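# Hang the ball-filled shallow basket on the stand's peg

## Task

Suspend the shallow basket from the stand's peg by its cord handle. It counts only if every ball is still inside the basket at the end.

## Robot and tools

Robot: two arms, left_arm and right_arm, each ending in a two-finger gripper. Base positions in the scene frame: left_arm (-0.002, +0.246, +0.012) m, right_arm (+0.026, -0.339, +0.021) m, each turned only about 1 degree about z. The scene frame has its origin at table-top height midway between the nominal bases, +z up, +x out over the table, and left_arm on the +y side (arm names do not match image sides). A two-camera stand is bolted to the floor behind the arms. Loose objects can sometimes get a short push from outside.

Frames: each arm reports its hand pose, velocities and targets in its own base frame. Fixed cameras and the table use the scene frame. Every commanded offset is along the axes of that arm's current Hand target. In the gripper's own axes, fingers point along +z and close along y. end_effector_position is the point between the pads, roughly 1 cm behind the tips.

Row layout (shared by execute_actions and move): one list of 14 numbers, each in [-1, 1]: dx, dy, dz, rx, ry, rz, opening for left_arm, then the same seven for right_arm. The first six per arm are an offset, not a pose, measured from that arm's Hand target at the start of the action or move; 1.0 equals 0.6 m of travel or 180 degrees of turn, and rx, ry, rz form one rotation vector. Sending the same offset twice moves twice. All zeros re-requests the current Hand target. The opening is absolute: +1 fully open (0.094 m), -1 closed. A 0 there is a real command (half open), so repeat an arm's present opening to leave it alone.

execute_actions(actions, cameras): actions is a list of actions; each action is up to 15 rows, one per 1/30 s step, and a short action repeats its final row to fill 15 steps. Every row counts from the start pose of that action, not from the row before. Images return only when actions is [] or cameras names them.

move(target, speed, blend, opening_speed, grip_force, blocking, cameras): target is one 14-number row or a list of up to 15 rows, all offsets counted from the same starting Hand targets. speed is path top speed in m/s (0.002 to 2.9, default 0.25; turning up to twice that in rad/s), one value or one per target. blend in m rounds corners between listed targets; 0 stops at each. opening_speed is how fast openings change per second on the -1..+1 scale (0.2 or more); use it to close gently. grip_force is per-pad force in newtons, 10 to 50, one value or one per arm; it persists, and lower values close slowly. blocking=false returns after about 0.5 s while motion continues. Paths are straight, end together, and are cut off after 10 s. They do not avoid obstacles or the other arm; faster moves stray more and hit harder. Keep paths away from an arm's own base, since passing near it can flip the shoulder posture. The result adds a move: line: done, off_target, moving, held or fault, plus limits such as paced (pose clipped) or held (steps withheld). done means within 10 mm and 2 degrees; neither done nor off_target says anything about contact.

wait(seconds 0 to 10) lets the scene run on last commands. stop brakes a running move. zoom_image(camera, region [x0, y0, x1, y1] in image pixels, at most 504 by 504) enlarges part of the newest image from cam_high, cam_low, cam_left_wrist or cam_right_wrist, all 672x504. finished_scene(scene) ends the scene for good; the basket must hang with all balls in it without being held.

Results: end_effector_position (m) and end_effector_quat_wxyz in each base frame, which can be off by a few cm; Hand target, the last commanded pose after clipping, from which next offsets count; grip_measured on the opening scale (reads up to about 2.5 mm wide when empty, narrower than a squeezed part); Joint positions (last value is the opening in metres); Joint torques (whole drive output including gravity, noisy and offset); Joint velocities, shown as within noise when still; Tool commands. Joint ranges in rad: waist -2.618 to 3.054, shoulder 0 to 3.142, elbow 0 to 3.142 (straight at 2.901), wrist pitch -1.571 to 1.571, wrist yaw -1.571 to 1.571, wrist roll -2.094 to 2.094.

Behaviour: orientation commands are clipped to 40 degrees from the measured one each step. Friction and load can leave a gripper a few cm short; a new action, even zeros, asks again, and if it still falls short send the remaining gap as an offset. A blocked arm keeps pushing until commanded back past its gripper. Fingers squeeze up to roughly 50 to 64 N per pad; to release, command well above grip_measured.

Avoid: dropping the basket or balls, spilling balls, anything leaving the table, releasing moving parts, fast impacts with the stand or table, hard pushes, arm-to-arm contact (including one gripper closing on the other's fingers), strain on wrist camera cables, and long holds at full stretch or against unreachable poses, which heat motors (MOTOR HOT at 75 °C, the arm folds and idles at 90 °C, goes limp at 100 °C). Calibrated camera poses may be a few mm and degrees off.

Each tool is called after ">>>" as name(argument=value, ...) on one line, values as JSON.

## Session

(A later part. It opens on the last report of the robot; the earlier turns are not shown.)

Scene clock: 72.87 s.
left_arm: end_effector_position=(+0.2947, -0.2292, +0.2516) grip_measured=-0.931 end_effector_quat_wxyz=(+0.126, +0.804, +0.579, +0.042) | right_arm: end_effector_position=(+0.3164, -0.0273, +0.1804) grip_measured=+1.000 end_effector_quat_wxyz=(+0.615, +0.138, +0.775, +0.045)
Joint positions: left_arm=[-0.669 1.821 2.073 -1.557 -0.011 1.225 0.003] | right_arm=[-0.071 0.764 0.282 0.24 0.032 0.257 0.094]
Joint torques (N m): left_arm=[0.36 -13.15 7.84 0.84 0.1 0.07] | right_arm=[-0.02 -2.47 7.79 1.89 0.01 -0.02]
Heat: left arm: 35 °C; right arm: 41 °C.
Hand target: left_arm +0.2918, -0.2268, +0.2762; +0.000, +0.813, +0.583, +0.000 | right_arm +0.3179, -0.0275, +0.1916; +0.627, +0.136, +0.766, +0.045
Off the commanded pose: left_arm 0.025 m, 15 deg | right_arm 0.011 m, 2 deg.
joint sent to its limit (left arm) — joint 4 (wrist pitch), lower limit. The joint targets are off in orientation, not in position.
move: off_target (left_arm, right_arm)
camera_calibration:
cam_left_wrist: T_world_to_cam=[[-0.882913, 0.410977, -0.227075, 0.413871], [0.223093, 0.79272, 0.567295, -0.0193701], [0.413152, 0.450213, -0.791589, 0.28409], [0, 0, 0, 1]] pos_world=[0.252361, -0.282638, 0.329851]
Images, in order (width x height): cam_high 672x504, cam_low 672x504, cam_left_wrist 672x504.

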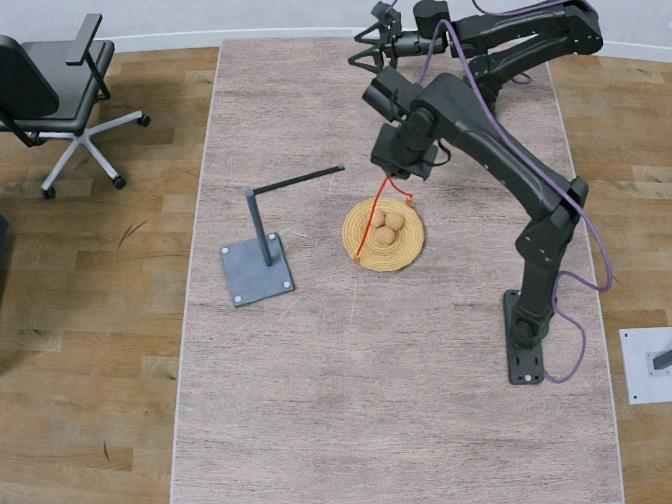

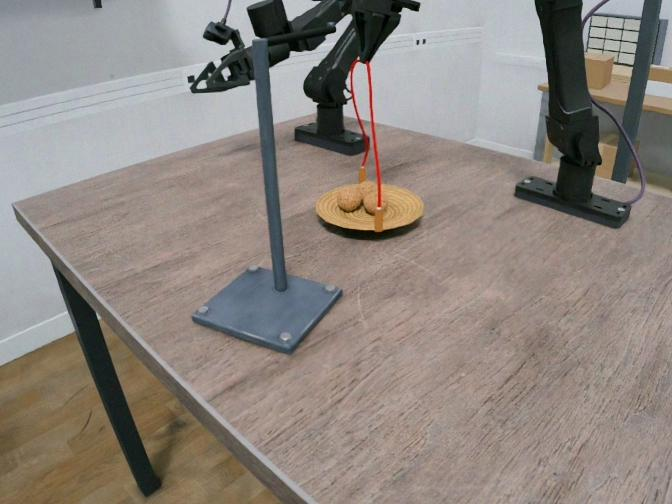

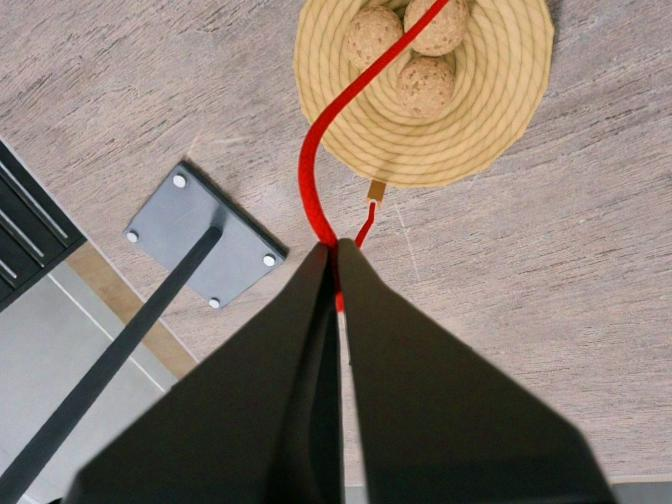

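>>> move(target=[0,0,-0.045,0,0,0,-1,0,0,0,0,0,0,1], cameras=["cam_high","cam_low","cam_left_wrist"], speed=0.05)

>>> zoom_image(camera="cam_low", region=[280, 20, 500, 260])

>>> zoom_image(camera="cam_high", region=[330, 160, 450, 290])

Scene clock: 76.63 s.
left_arm: end_effector_position=(+0.2945, -0.2290, +0.2708) grip_measured=-0.931 end_effector_quat_wxyz=(+0.151, +0.801, +0.577, +0.049) | right_arm: end_effector_position=(+0.3164, -0.0273, +0.1804) grip_measured=+1.000 end_effector_quat_wxyz=(+0.615, +0.138, +0.775, +0.045)
Joint positions: left_arm=[-0.669 1.802 2.118 -1.568 -0.011 1.226 0.003] | right_arm=[-0.071 0.764 0.282 0.24 0.032 0.257 0.094]
Joint torques (N m): left_arm=[0.34 -13.93 8.44 1.06 0.09 0.08] | right_arm=[0.13 -2.44 8.05 1.82 0.05 -0.08]
Heat: left arm: 35 °C; right arm: 41 °C.
Hand target: left_arm +0.2918, -0.2268, +0.3031; +0.000, +0.813, +0.583, +0.000 | right_arm +0.3179, -0.0275, +0.1916; +0.627, +0.136, +0.766, +0.045
Off the commanded pose: left_arm 0.033 m, 18 deg | right_arm 0.011 m, 2 deg.
joint read past its limit (left arm) — joint 4 (wrist pitch), lower limit.
joint sent to its limit (left arm) — joint 4 (wrist pitch), lower limit. The joint targets are off in orientation, not in position.
move: off_target (left_arm, right_arm)
camera_calibration:
cam_left_wrist: T_world_to_cam=[[-0.872151, 0.40293, -0.277489, 0.426638], [0.199857, 0.811132, 0.549656, -0.0145063], [0.446554, 0.423925, -0.787958, 0.282533], [0, 0, 0, 1]] pos_world=[0.248826, -0.279911, 0.348985]
Images, in order (width x height): cam_high 672x504, cam_low 672x504, cam_left_wrist 672x504.

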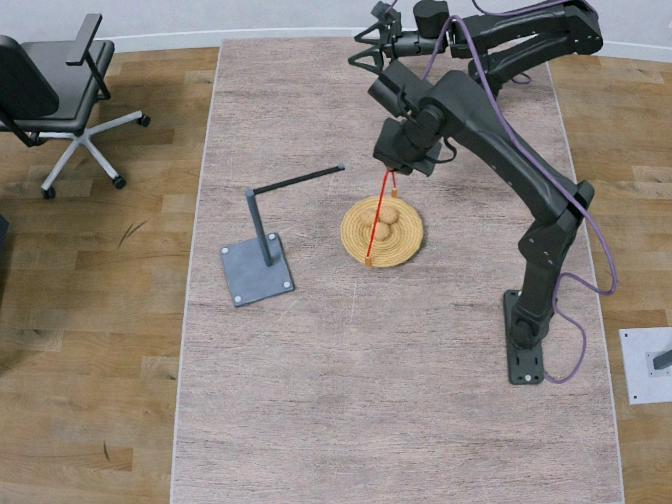

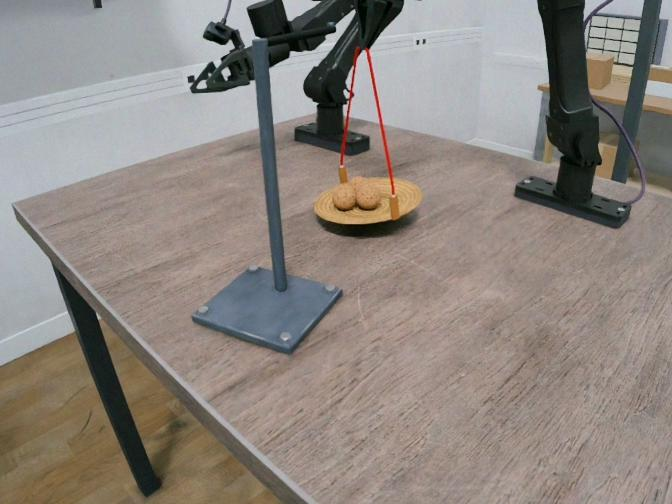

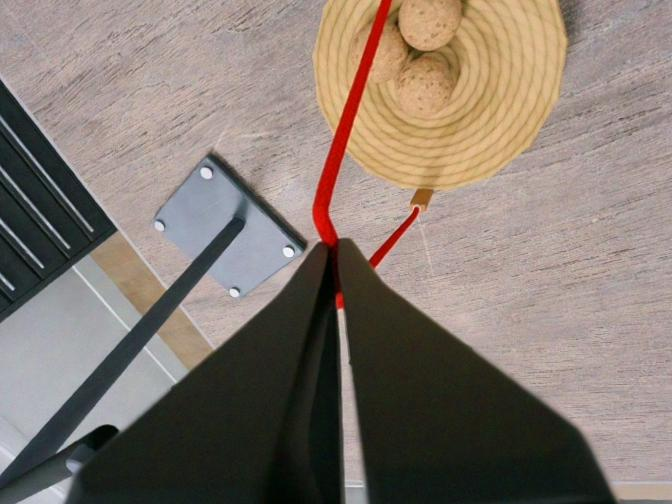

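Scaled by 2.100.

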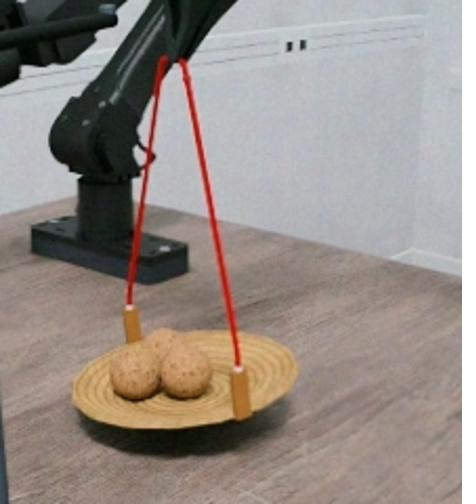

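Scaled by 3.877.

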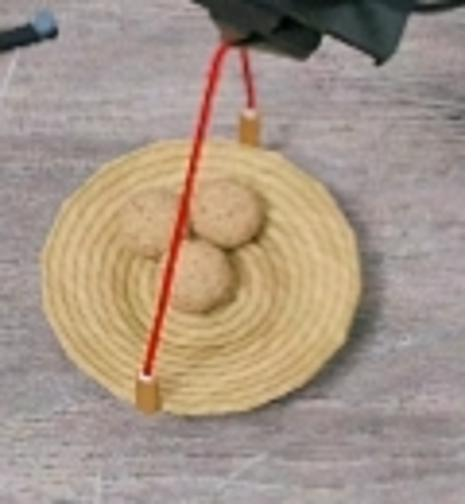

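>>> move(target=[0.038,0.061,-0.103,-0.150,-0.084,-0.259,-1,0,0,0,0,0,0,1], cameras=["all"], speed=0.08)

>>> zoom_image(camera="cam_low", region=[220, 0, 480, 260])

>>> zoom_image(camera="cam_high", region=[230, 100, 450, 290])

Scene clock: 83.70 s.
left_arm: end_effector_position=(+0.3258, -0.2160, +0.3538) grip_measured=-0.931 end_effector_quat_wxyz=(+0.290, +0.496, +0.818, +0.025) | right_arm: end_effector_position=(+0.3164, -0.0273, +0.1804) grip_measured=+1.000 end_effector_quat_wxyz=(+0.615, +0.138, +0.775, +0.045)
Joint positions: left_arm=[-0.632 1.815 2.413 -1.584 -0.096 0.488 0.003] | right_arm=[-0.071 0.764 0.282 0.24 0.032 0.257 0.094]
Joint torques (N m): left_arm=[0.44 -7.62 7.56 1.7 -0.13 -0.12] | right_arm=[0.14 -2.37 7.77 1.81 0.07 -0.09]
Heat: left arm: 35 °C; right arm: 41 °C.
Hand target: left_arm +0.3337, -0.2168, +0.3651; +0.258, +0.490, +0.832, +0.029 | right_arm +0.3179, -0.0275, +0.1916; +0.627, +0.136, +0.766, +0.045
Off the commanded pose: left_arm 0.014 m, 4 deg | right_arm 0.011 m, 2 deg.
joint read past its limit (left arm) — joint 4 (wrist pitch), lower limit.
joint sent to its limit (left arm) — joint 4 (wrist pitch), lower limit. The joint targets are off in orientation, not in position.
move: off_target (left_arm, right_arm)
camera_calibration:
cam_left_wrist: T_world_to_cam=[[-0.847073, -0.396756, -0.353627, 0.317786], [-0.48388, 0.85094, 0.204357, 0.276592], [0.219836, 0.344218, -0.91279, 0.429158], [0, 0, 0, 1]] pos_world=[0.308681, -0.257004, 0.447586]
cam_right_wrist: T_world_to_cam=[[-0.236135, -0.910423, -0.339661, 0.110565], [-0.752952, 0.392388, -0.528295, 0.347191], [0.614251, 0.131, -0.778161, 0.0495856], [0, 0, 0, 1]] pos_world=[0.257068, -0.0420687, 0.25956]

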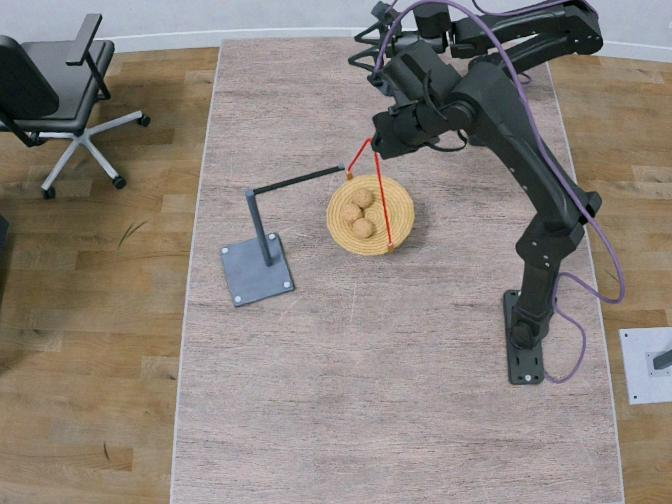

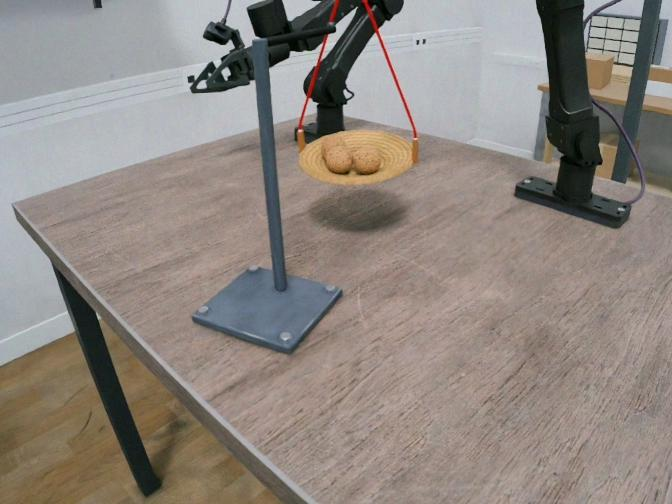

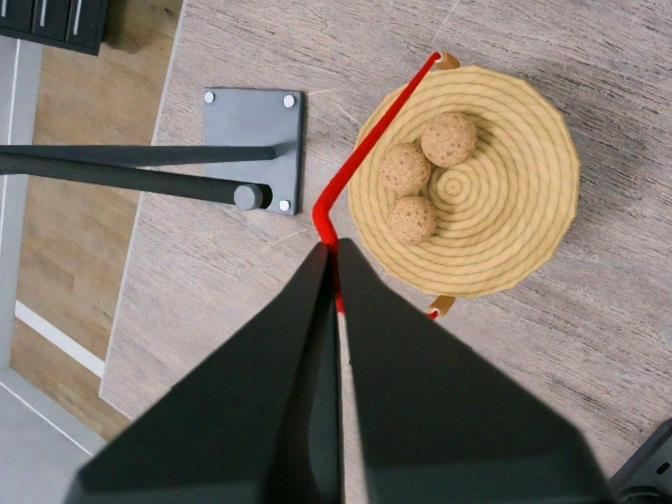

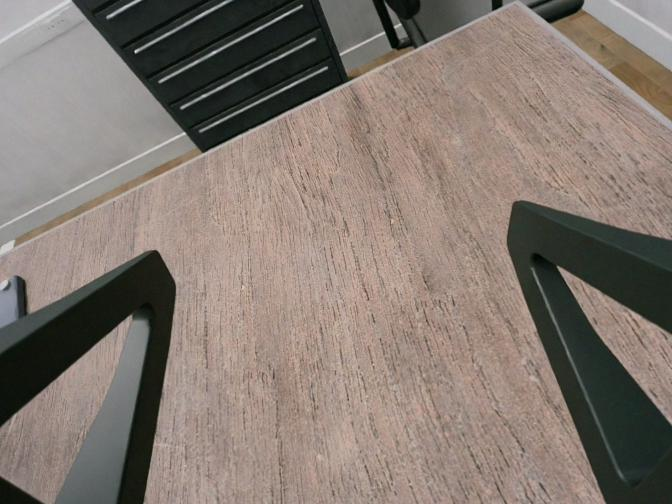

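Scaled by 1.938.

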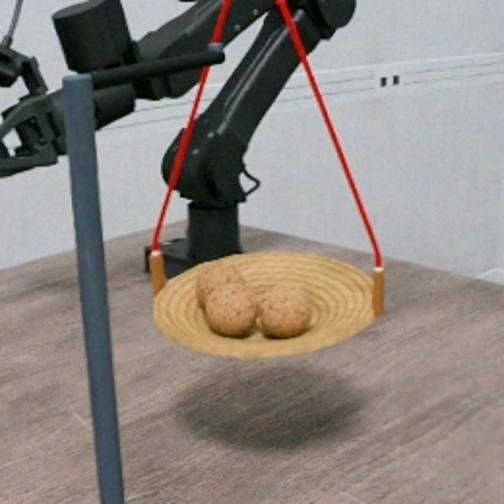

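Scaled by 2.291.

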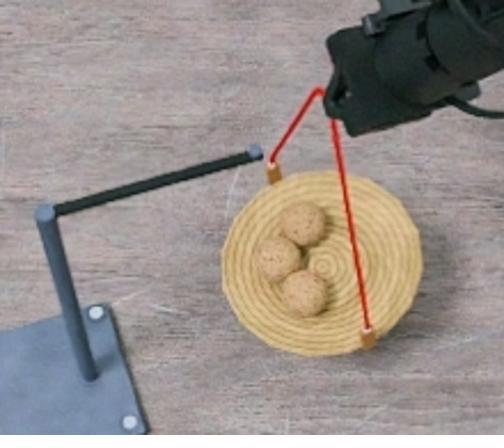

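>>> move(target=[-0.022,0.098,0.031,0,0,0,-1,0,0,0,0,0,0,1], cameras=["all"], speed=0.06)

>>> zoom_image(camera="cam_low", region=[220, 0, 480, 260])

>>> zoom_image(camera="cam_high", region=[230, 100, 450, 290])

Scene clock: 86.33 s.
left_arm: end_effector_position=(+0.3879, -0.1984, +0.3603) grip_measured=-0.931 end_effector_quat_wxyz=(+0.321, +0.479, +0.816, +0.036) | right_arm: end_effector_position=(+0.3164, -0.0273, +0.1804) grip_measured=+1.000 end_effector_quat_wxyz=(+0.615, +0.138, +0.775, +0.045)
Joint positions: left_arm=[-0.494 1.996 2.669 -1.588 -0.045 0.584 0.003] | right_arm=[-0.071 0.764 0.282 0.24 0.032 0.257 0.094]
Joint torques (N m): left_arm=[0.35 -9.16 7.21 1.84 0.07 0.04] | right_arm=[0.08 -2.26 7.8 1.87 -0.03 -0.08]
Heat: left arm: 35 °C; right arm: 41 °C.
Hand target: left_arm +0.3943, -0.2012, +0.3720; +0.258, +0.490, +0.832, +0.029 | right_arm +0.3179, -0.0275, +0.1916; +0.627, +0.136, +0.766, +0.045
Off the commanded pose: left_arm 0.014 m, 8 deg | right_arm 0.011 m, 2 deg.
joint read past its limit (left arm) — joint 4 (wrist pitch), lower limit.
joint sent to its limit (left arm) — joint 4 (wrist pitch), lower limit. The joint targets are off in orientation, not in position.
move: off_target (left_arm, right_arm)
camera_calibration:
cam_left_wrist: T_world_to_cam=[[-0.81101, -0.430921, -0.395689, 0.374045], [-0.521196, 0.839409, 0.1541, 0.320614], [0.26574, 0.331208, -0.905364, 0.392365], [0, 0, 0, 1]] pos_world=[0.366189, -0.237897, 0.453832]
cam_right_wrist: T_world_to_cam=[[-0.236135, -0.910423, -0.339661, 0.110565], [-0.752952, 0.392388, -0.528295, 0.347191], [0.614251, 0.131, -0.778161, 0.0495856], [0, 0, 0, 1]] pos_world=[0.257068, -0.0420687, 0.25956]

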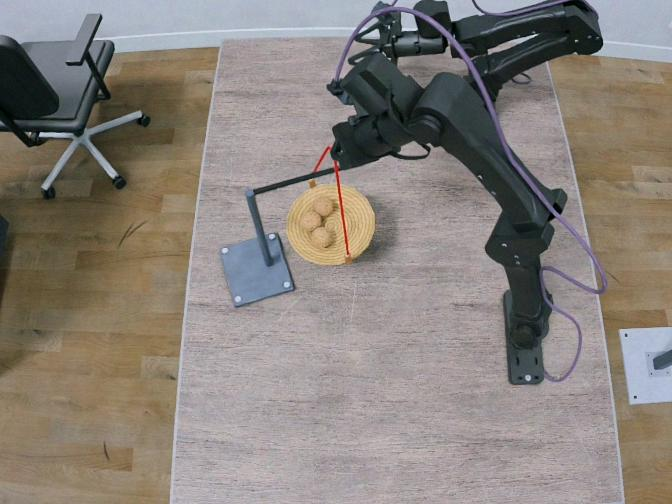

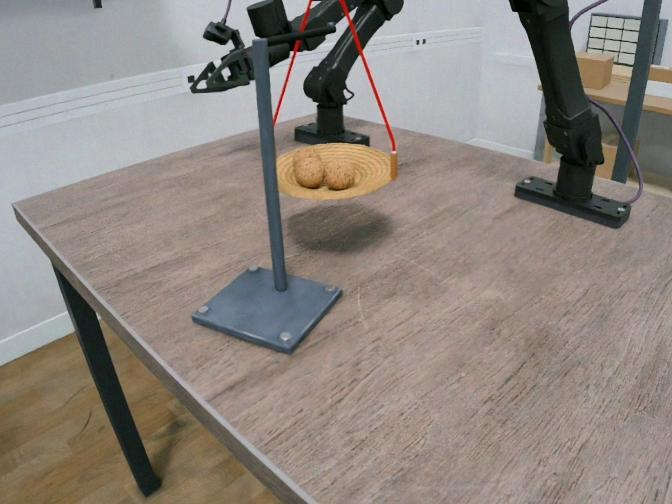

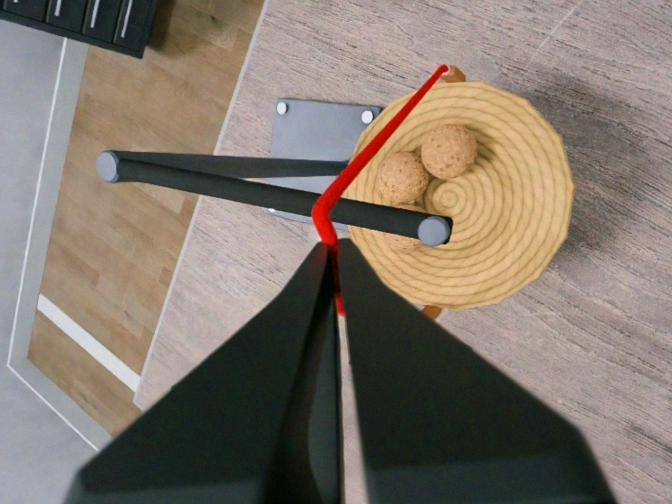

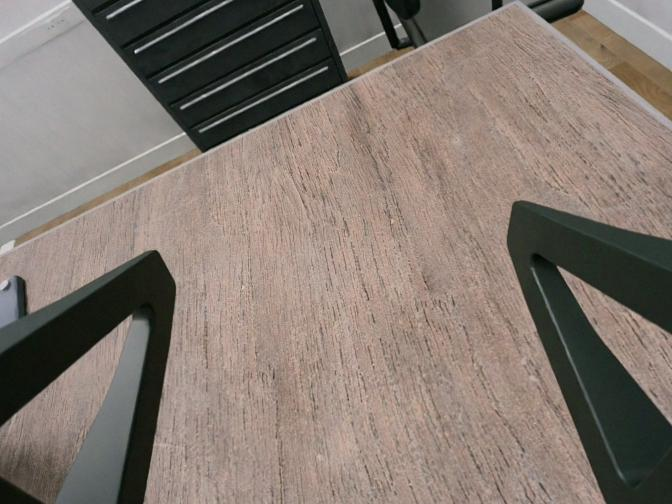

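Scaled by 1.938.

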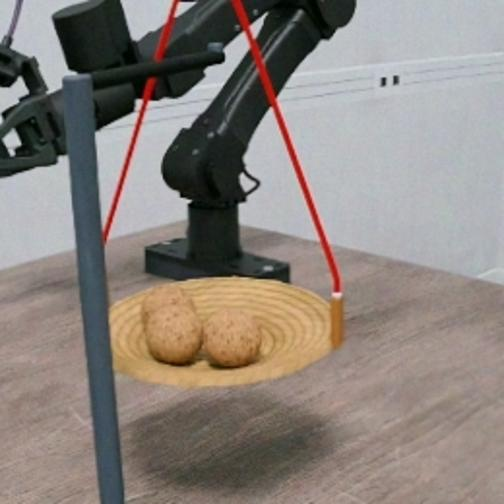

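Scaled by 2.291.

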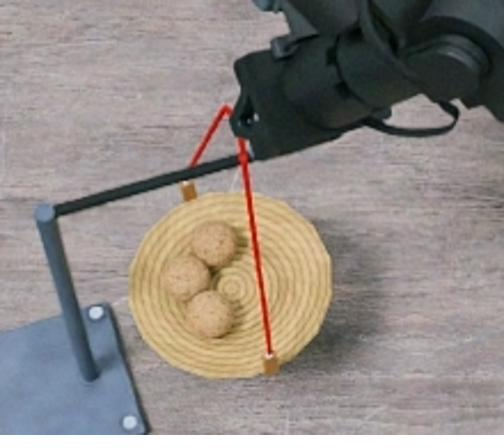

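>>> move(target=[-0.007,0.074,0.029,0,0,0,-1,0,0,0,0,0,0,1], cameras=["all"], speed=0.06)

>>> zoom_image(camera="cam_low", region=[220, 0, 420, 200])

>>> zoom_image(camera="cam_high", region=[230, 100, 400, 290])

Scene clock: 89.37 s.
left_arm: end_effector_position=(+0.4295, -0.1816, +0.3579) grip_measured=-0.931 end_effector_quat_wxyz=(+0.342, +0.474, +0.811, +0.043) | right_arm: end_effector_position=(+0.3164, -0.0273, +0.1804) grip_measured=+1.000 end_effector_quat_wxyz=(+0.615, +0.138, +0.775, +0.045)
Joint positions: left_arm=[-0.402 2.121 2.833 -1.58 0 0.655 0.003] | right_arm=[-0.071 0.764 0.282 0.24 0.032 0.257 0.094]
Joint torques (N m): left_arm=[0.39 -9.95 7.06 2.12 0.11 0.06] | right_arm=[-0.16 -2.22 7.8 1.85 0.03 -0.05]
Heat: left arm: 35 °C; right arm: 41 °C.
Hand target: left_arm +0.4395, -0.1852, +0.3718; +0.258, +0.490, +0.832, +0.029 | right_arm +0.3179, -0.0275, +0.1916; +0.627, +0.136, +0.766, +0.045
Off the commanded pose: left_arm 0.018 m, 10 deg | right_arm 0.011 m, 2 deg.
elbow stopped short (left arm): the move would have taken joint 3 (elbow) straighter than the controller allows.
joint read past its limit (left arm) — joint 4 (wrist pitch), lower limit.
move: off_target (left_arm, right_arm)
camera_calibration:
cam_left_wrist: T_world_to_cam=[[-0.789086, -0.441525, -0.427082, 0.413846], [-0.533705, 0.837002, 0.120777, 0.34552], [0.304142, 0.323239, -0.896111, 0.35232], [0, 0, 0, 1]] pos_world=[0.40381, -0.220361, 0.450733]
cam_right_wrist: T_world_to_cam=[[-0.236135, -0.910423, -0.339661, 0.110565], [-0.752952, 0.392388, -0.528295, 0.347191], [0.614251, 0.131, -0.778161, 0.0495856], [0, 0, 0, 1]] pos_world=[0.257068, -0.0420687, 0.25956]

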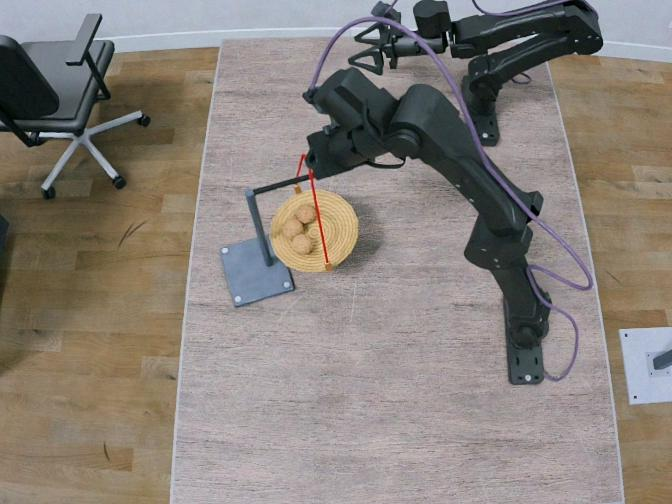

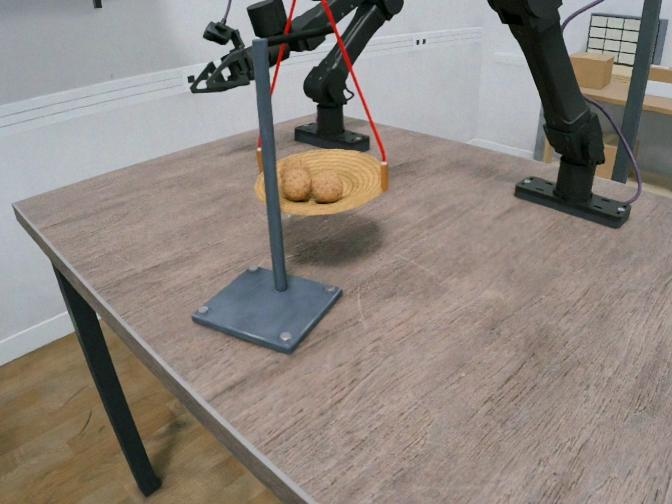

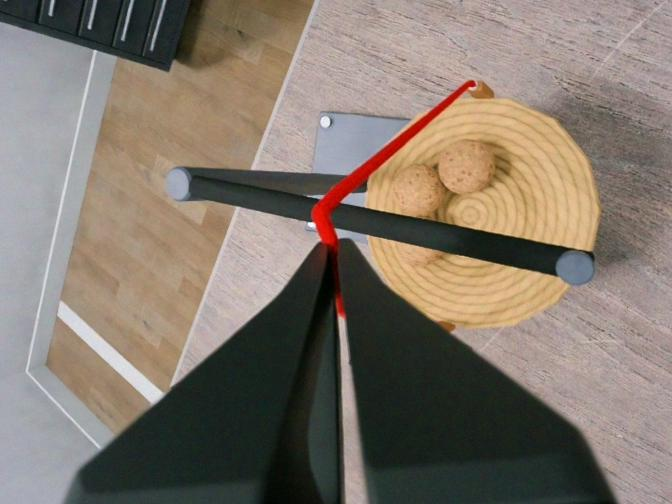

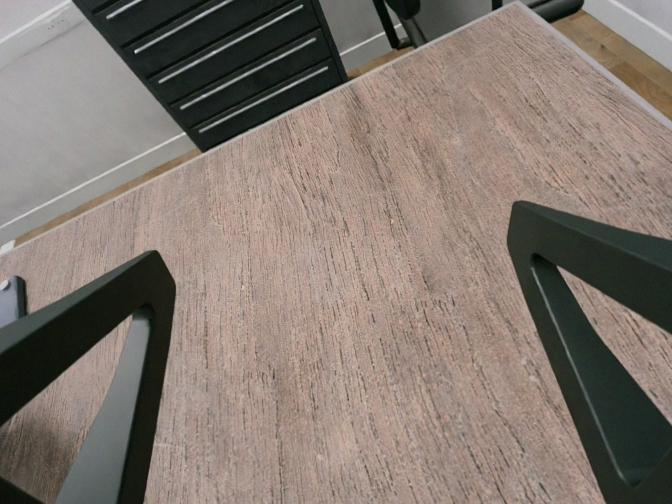

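Scaled by 2.520.

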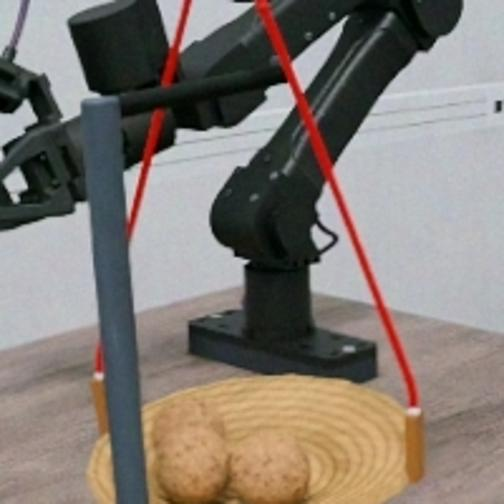

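Scaled by 2.653.

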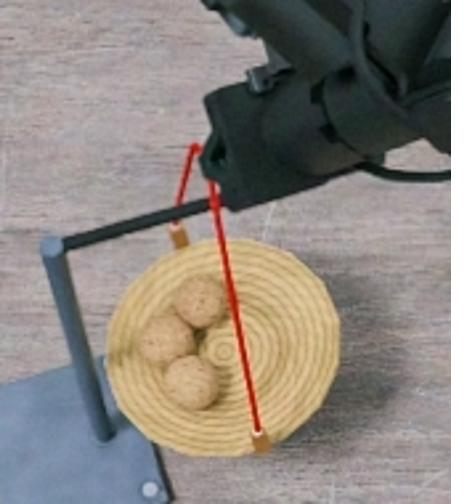

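>>> move(target=[0.022,-0.017,0.048,0,0,0,-1,0,0,0,0,0,0,1], cameras=["all"], speed=0.04)

>>> zoom_image(camera="cam_low", region=[220, 0, 420, 200])

>>> zoom_image(camera="cam_high", region=[230, 100, 400, 290])

Scene clock: 92.97 s.
left_arm: end_effector_position=(+0.4320, -0.1830, +0.3401) grip_measured=-0.931 end_effector_quat_wxyz=(+0.317, +0.479, +0.818, +0.039) | right_arm: end_effector_position=(+0.3164, -0.0273, +0.1804) grip_measured=+1.000 end_effector_quat_wxyz=(+0.615, +0.138, +0.775, +0.045)
Joint positions: left_arm=[-0.402 2.14 2.807 -1.588 0.002 0.656 0.003] | right_arm=[-0.071 0.764 0.282 0.24 0.032 0.257 0.094]
Joint torques (N m): left_arm=[0.38 -10.17 3.86 1.82 0.09 0.06] | right_arm=[-0.02 -2.45 7.97 1.82 0.01 -0.1]
Heat: left arm: 35 °C; right arm: 41 °C.
Hand target: left_arm +0.4393, -0.1854, +0.3386; +0.258, +0.490, +0.832, +0.029 | right_arm +0.3179, -0.0275, +0.1916; +0.627, +0.136, +0.766, +0.045
Off the commanded pose: left_arm 0.008 m, 7 deg | right_arm 0.011 m, 2 deg.
elbow stopped short (left arm): the move would have taken joint 3 (elbow) straighter than the controller allows.
joint read past its limit (left arm) — joint 4 (wrist pitch), lower limit.
joint sent to its limit (left arm) — joint 4 (wrist pitch), lower limit. The joint targets are off in orientation, not in position.
move: off_target (left_arm, right_arm)
camera_calibration:
cam_left_wrist: T_world_to_cam=[[-0.810117, -0.43199, -0.396351, 0.408111], [-0.525413, 0.834906, 0.163933, 0.331593], [0.260098, 0.341053, -0.903345, 0.360797], [0, 0, 0, 1]] pos_world=[0.410998, -0.2236, 0.433321]
cam_right_wrist: T_world_to_cam=[[-0.236135, -0.910423, -0.339661, 0.110565], [-0.752952, 0.392388, -0.528295, 0.347191], [0.614251, 0.131, -0.778161, 0.0495856], [0, 0, 0, 1]] pos_world=[0.257068, -0.0420687, 0.25956]

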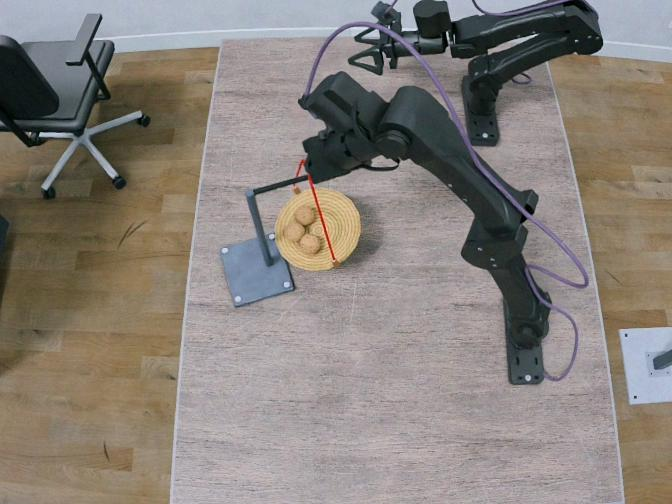

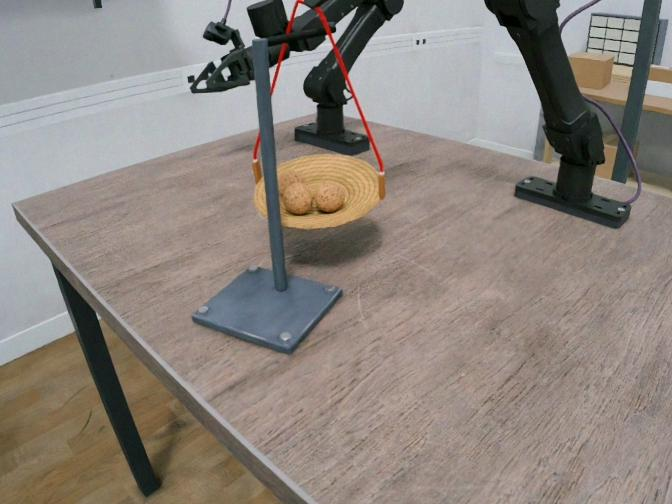

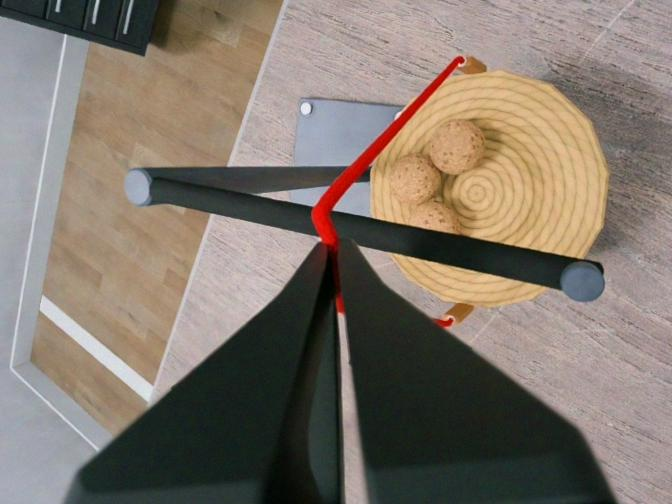

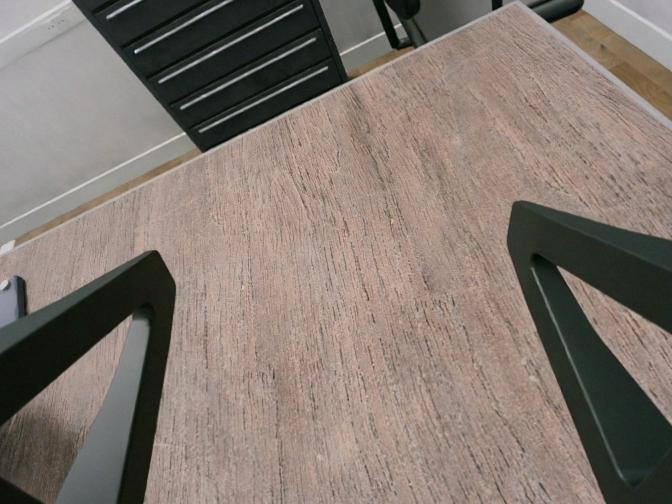

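Scaled by 2.520.

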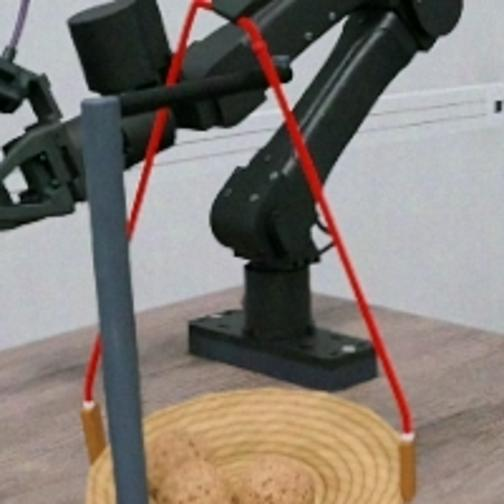

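Scaled by 2.653.

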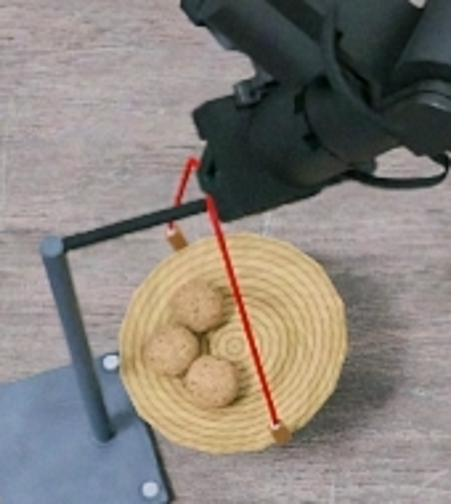

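>>> move(target=[0.016,-0.012,0.034,0,0,0,-1,0,0,0,0,0,0,1], cameras=["cam_low","cam_left_wrist"], speed=0.04)

>>> zoom_image(camera="cam_low", region=[220, 0, 420, 200])

Scene clock: 95.33 s.
left_arm: end_effector_position=(+0.4313, -0.1827, +0.3186) grip_measured=-0.931 end_effector_quat_wxyz=(+0.284, +0.484, +0.827, +0.035) | right_arm: end_effector_position=(+0.3164, -0.0273, +0.1804) grip_measured=+1.000 end_effector_quat_wxyz=(+0.615, +0.138, +0.775, +0.045)
Joint positions: left_arm=[-0.402 2.14 2.737 -1.588 0.002 0.656 0.003] | right_arm=[-0.071 0.764 0.282 0.24 0.032 0.257 0.094]
Joint torques (N m): left_arm=[0.38 -10.15 4.07 1.72 0.11 0.06] | right_arm=[-0.02 -2.32 7.77 1.9 -0.06 -0.02]
Heat: left arm: 36 °C; right arm: 41 °C.
Hand target: left_arm +0.4392, -0.1853, +0.3149; +0.258, +0.490, +0.832, +0.029 | right_arm +0.3179, -0.0275, +0.1916; +0.627, +0.136, +0.766, +0.045
Off the commanded pose: left_arm 0.009 m, 3 deg | right_arm 0.011 m, 2 deg.
joint read past its limit (left arm) — joint 4 (wrist pitch), lower limit.
joint sent to its limit (left arm) — joint 4 (wrist pitch), lower limit. The joint targets are off in orientation, not in position.
move: off_target (left_arm, right_arm)
camera_calibration:
cam_left_wrist: T_world_to_cam=[[-0.834511, -0.421292, -0.355112, 0.398402], [-0.512715, 0.829769, 0.220469, 0.310013], [0.201779, 0.366055, -0.908454, 0.372762], [0, 0, 0, 1]] pos_world=[0.416204, -0.225847, 0.411766]
Images, in order (width x height): cam_low 672x504, cam_left_wrist 672x504.

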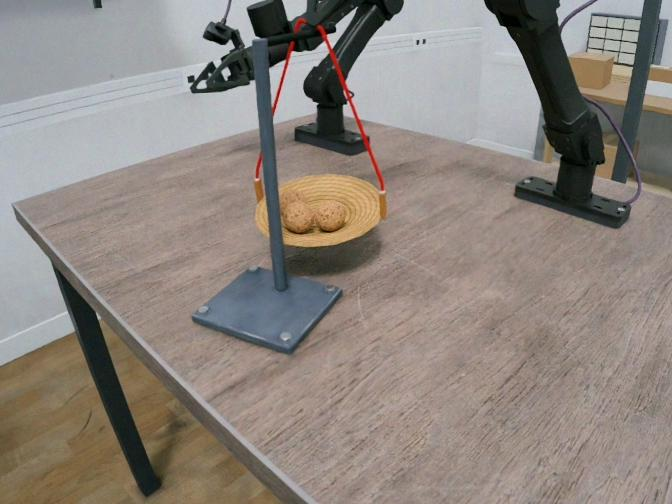

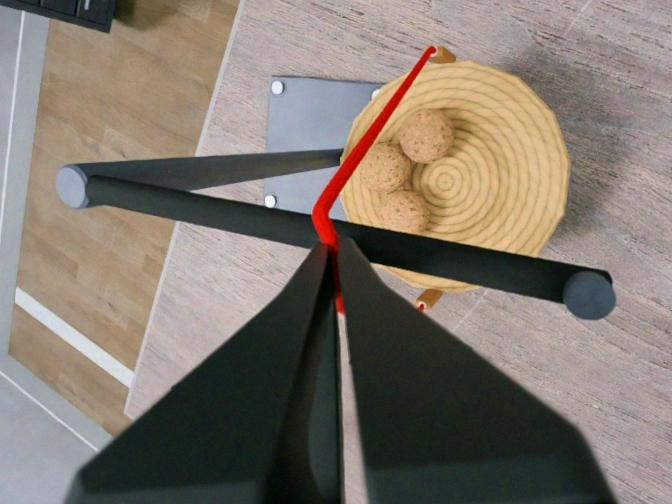

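Scaled by 2.520.

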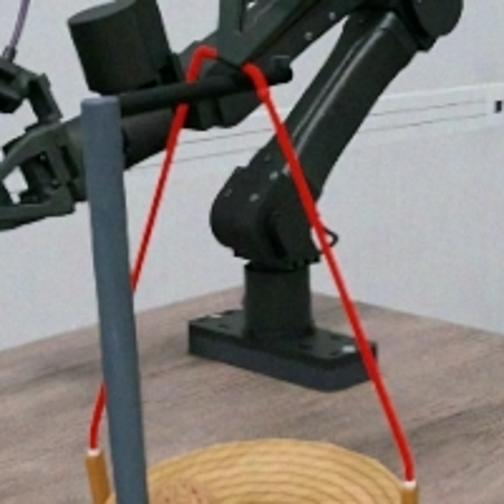

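>>> move(target=[0.006,-0.005,0.014,0,0,0,-1,0,0,0,0,0,0,1], cameras=["cam_low","cam_left_wrist"], speed=0.03)

>>> zoom_image(camera="cam_low", region=[240, 0, 380, 110])

Scene clock: 96.77 s.
left_arm: end_effector_position=(+0.4320, -0.1830, +0.3131) grip_measured=-0.931 end_effector_quat_wxyz=(+0.276, +0.485, +0.829, +0.034) | right_arm: end_effector_position=(+0.3164, -0.0273, +0.1804) grip_measured=+1.000 end_effector_quat_wxyz=(+0.615, +0.138, +0.775, +0.045)
Joint positions: left_arm=[-0.402 2.144 2.724 -1.586 0.002 0.656 0.003] | right_arm=[-0.071 0.764 0.282 0.24 0.032 0.257 0.094]
Joint torques (N m): left_arm=[0.34 -10.09 3.14 1.69 0.11 0.06] | right_arm=[-0.02 -2.1 7.72 1.83 0.03 0.01]
Heat: left arm: 36 °C; right arm: 41 °C.
Hand target: left_arm +0.4394, -0.1857, +0.3052; +0.258, +0.490, +0.832, +0.029 | right_arm +0.3179, -0.0275, +0.1916; +0.627, +0.136, +0.766, +0.045
Off the commanded pose: left_arm 0.011 m, 2 deg | right_arm 0.011 m, 2 deg.
joint read past its limit (left arm) — joint 4 (wrist pitch), lower limit.
joint sent to its limit (left arm) — joint 4 (wrist pitch), lower limit. The joint targets still meet the commanded pose.
move: off_target (left_arm, right_arm)
camera_calibration:
cam_left_wrist: T_world_to_cam=[[-0.839287, -0.419251, -0.346159, 0.396641], [-0.509637, 0.828441, 0.232283, 0.306529], [0.189387, 0.371368, -0.908966, 0.374309], [0, 0, 0, 1]] pos_world=[0.418225, -0.226656, 0.406333]
Images, in order (width x height): cam_low 672x504, cam_left_wrist 672x504.

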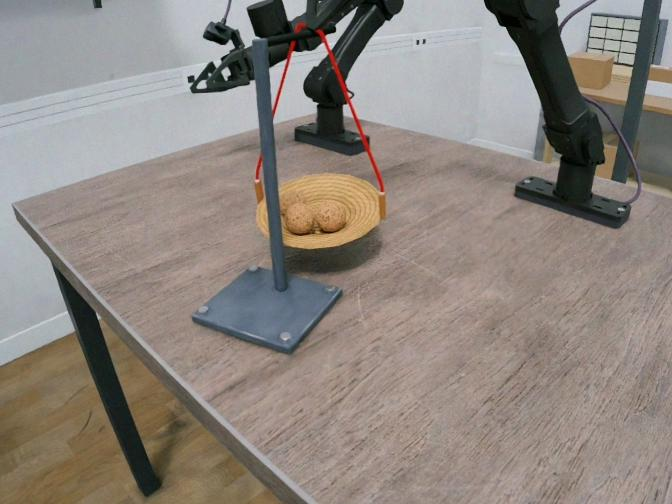

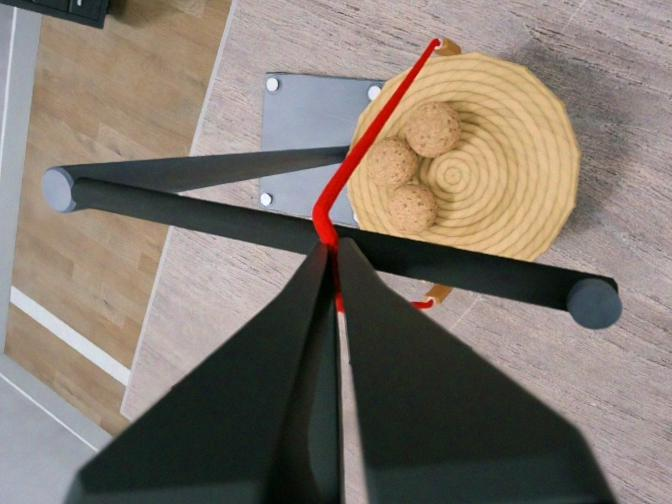

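Scaled by 3.600.

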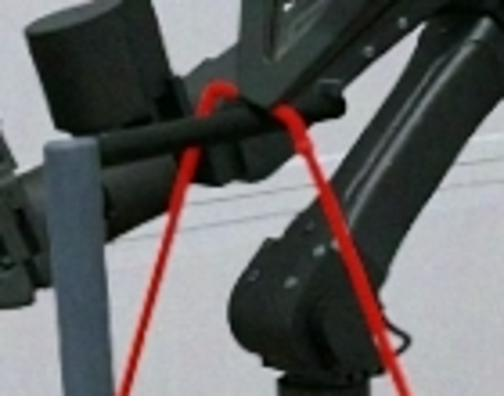

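>>> move(target=[0,0,0,0,0,0,-0.6,0,0,0,0,0,0,1], cameras=["all"], speed=0.03, opening_speed=0.2)

>>> zoom_image(camera="cam_low", region=[240, 0, 380, 110])

Scene clock: 99.20 s.
left_arm: end_effector_position=(+0.4354, -0.1835, +0.3152) grip_measured=-0.602 end_effector_quat_wxyz=(+0.284, +0.483, +0.827, +0.036) | right_arm: end_effector_position=(+0.3164, -0.0273, +0.1804) grip_measured=+1.000 end_effector_quat_wxyz=(+0.615, +0.138, +0.775, +0.045)
Joint positions: left_arm=[-0.4 2.144 2.724 -1.571 0.002 0.656 0.019] | right_arm=[-0.071 0.764 0.282 0.24 0.032 0.257 0.094]
Joint torques (N m): left_arm=[0.18 -10.11 3.18 1.52 0.11 0.06] | right_arm=[0.05 -2.26 7.45 1.85 0 -0.03]
Heat: left arm: 35 °C; right arm: 41 °C.
Hand target: left_arm +0.4393, -0.1856, +0.3052; +0.258, +0.490, +0.832, +0.029 | right_arm +0.3179, -0.0275, +0.1916; +0.627, +0.136, +0.766, +0.045
Off the commanded pose: left_arm 0.011 m, 3 deg | right_arm 0.011 m, 2 deg.
joint read past its limit (left arm) — joint 4 (wrist pitch), lower limit.
joint sent to its limit (left arm) — joint 4 (wrist pitch), lower limit. The joint targets still meet the commanded pose.
move: off_target (left_arm, right_arm)
camera_calibration:
cam_left_wrist: T_world_to_cam=[[-0.833549, -0.422973, -0.355373, 0.399681], [-0.514432, 0.828776, 0.220203, 0.314025], [0.201384, 0.366365, -0.908417, 0.369413], [0, 0, 0, 1]] pos_world=[0.420304, -0.226542, 0.408467]
cam_right_wrist: T_world_to_cam=[[-0.236135, -0.910423, -0.339661, 0.110565], [-0.752952, 0.392388, -0.528295, 0.347191], [0.614251, 0.131, -0.778161, 0.0495856], [0, 0, 0, 1]] pos_world=[0.257068, -0.0420687, 0.25956]

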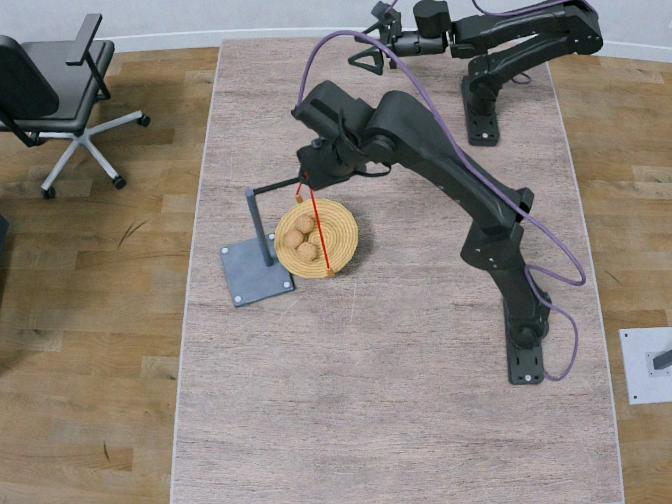

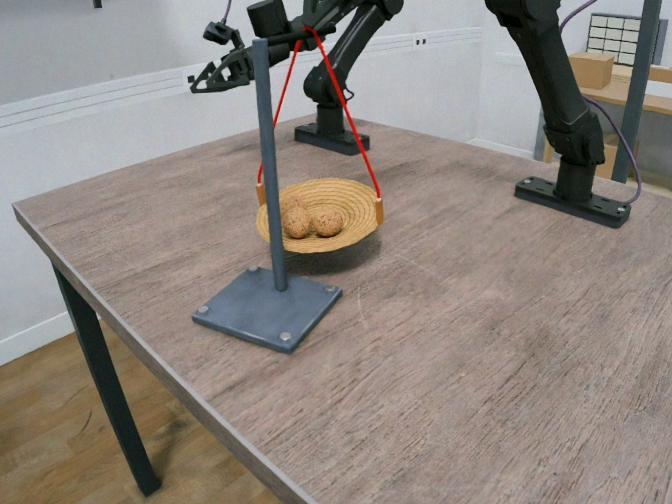

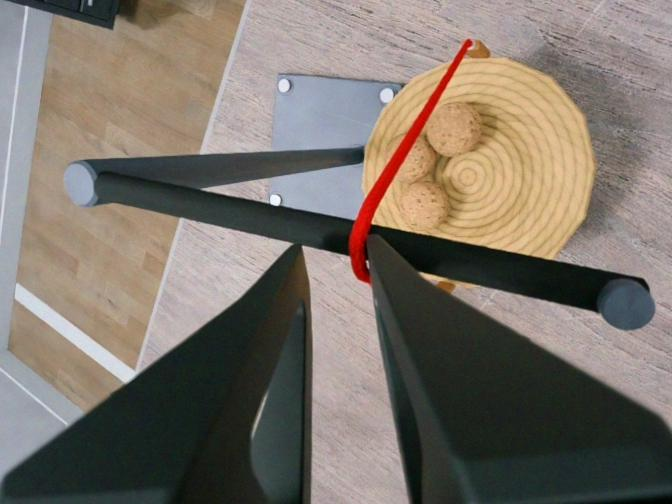

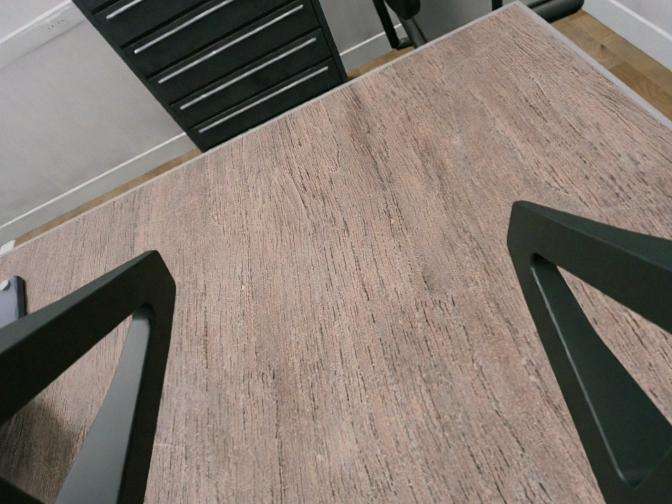

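Scaled by 3.600.

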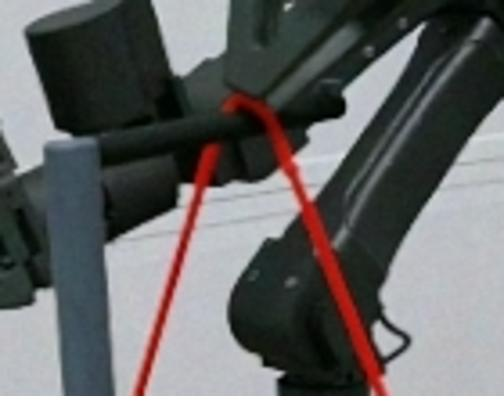

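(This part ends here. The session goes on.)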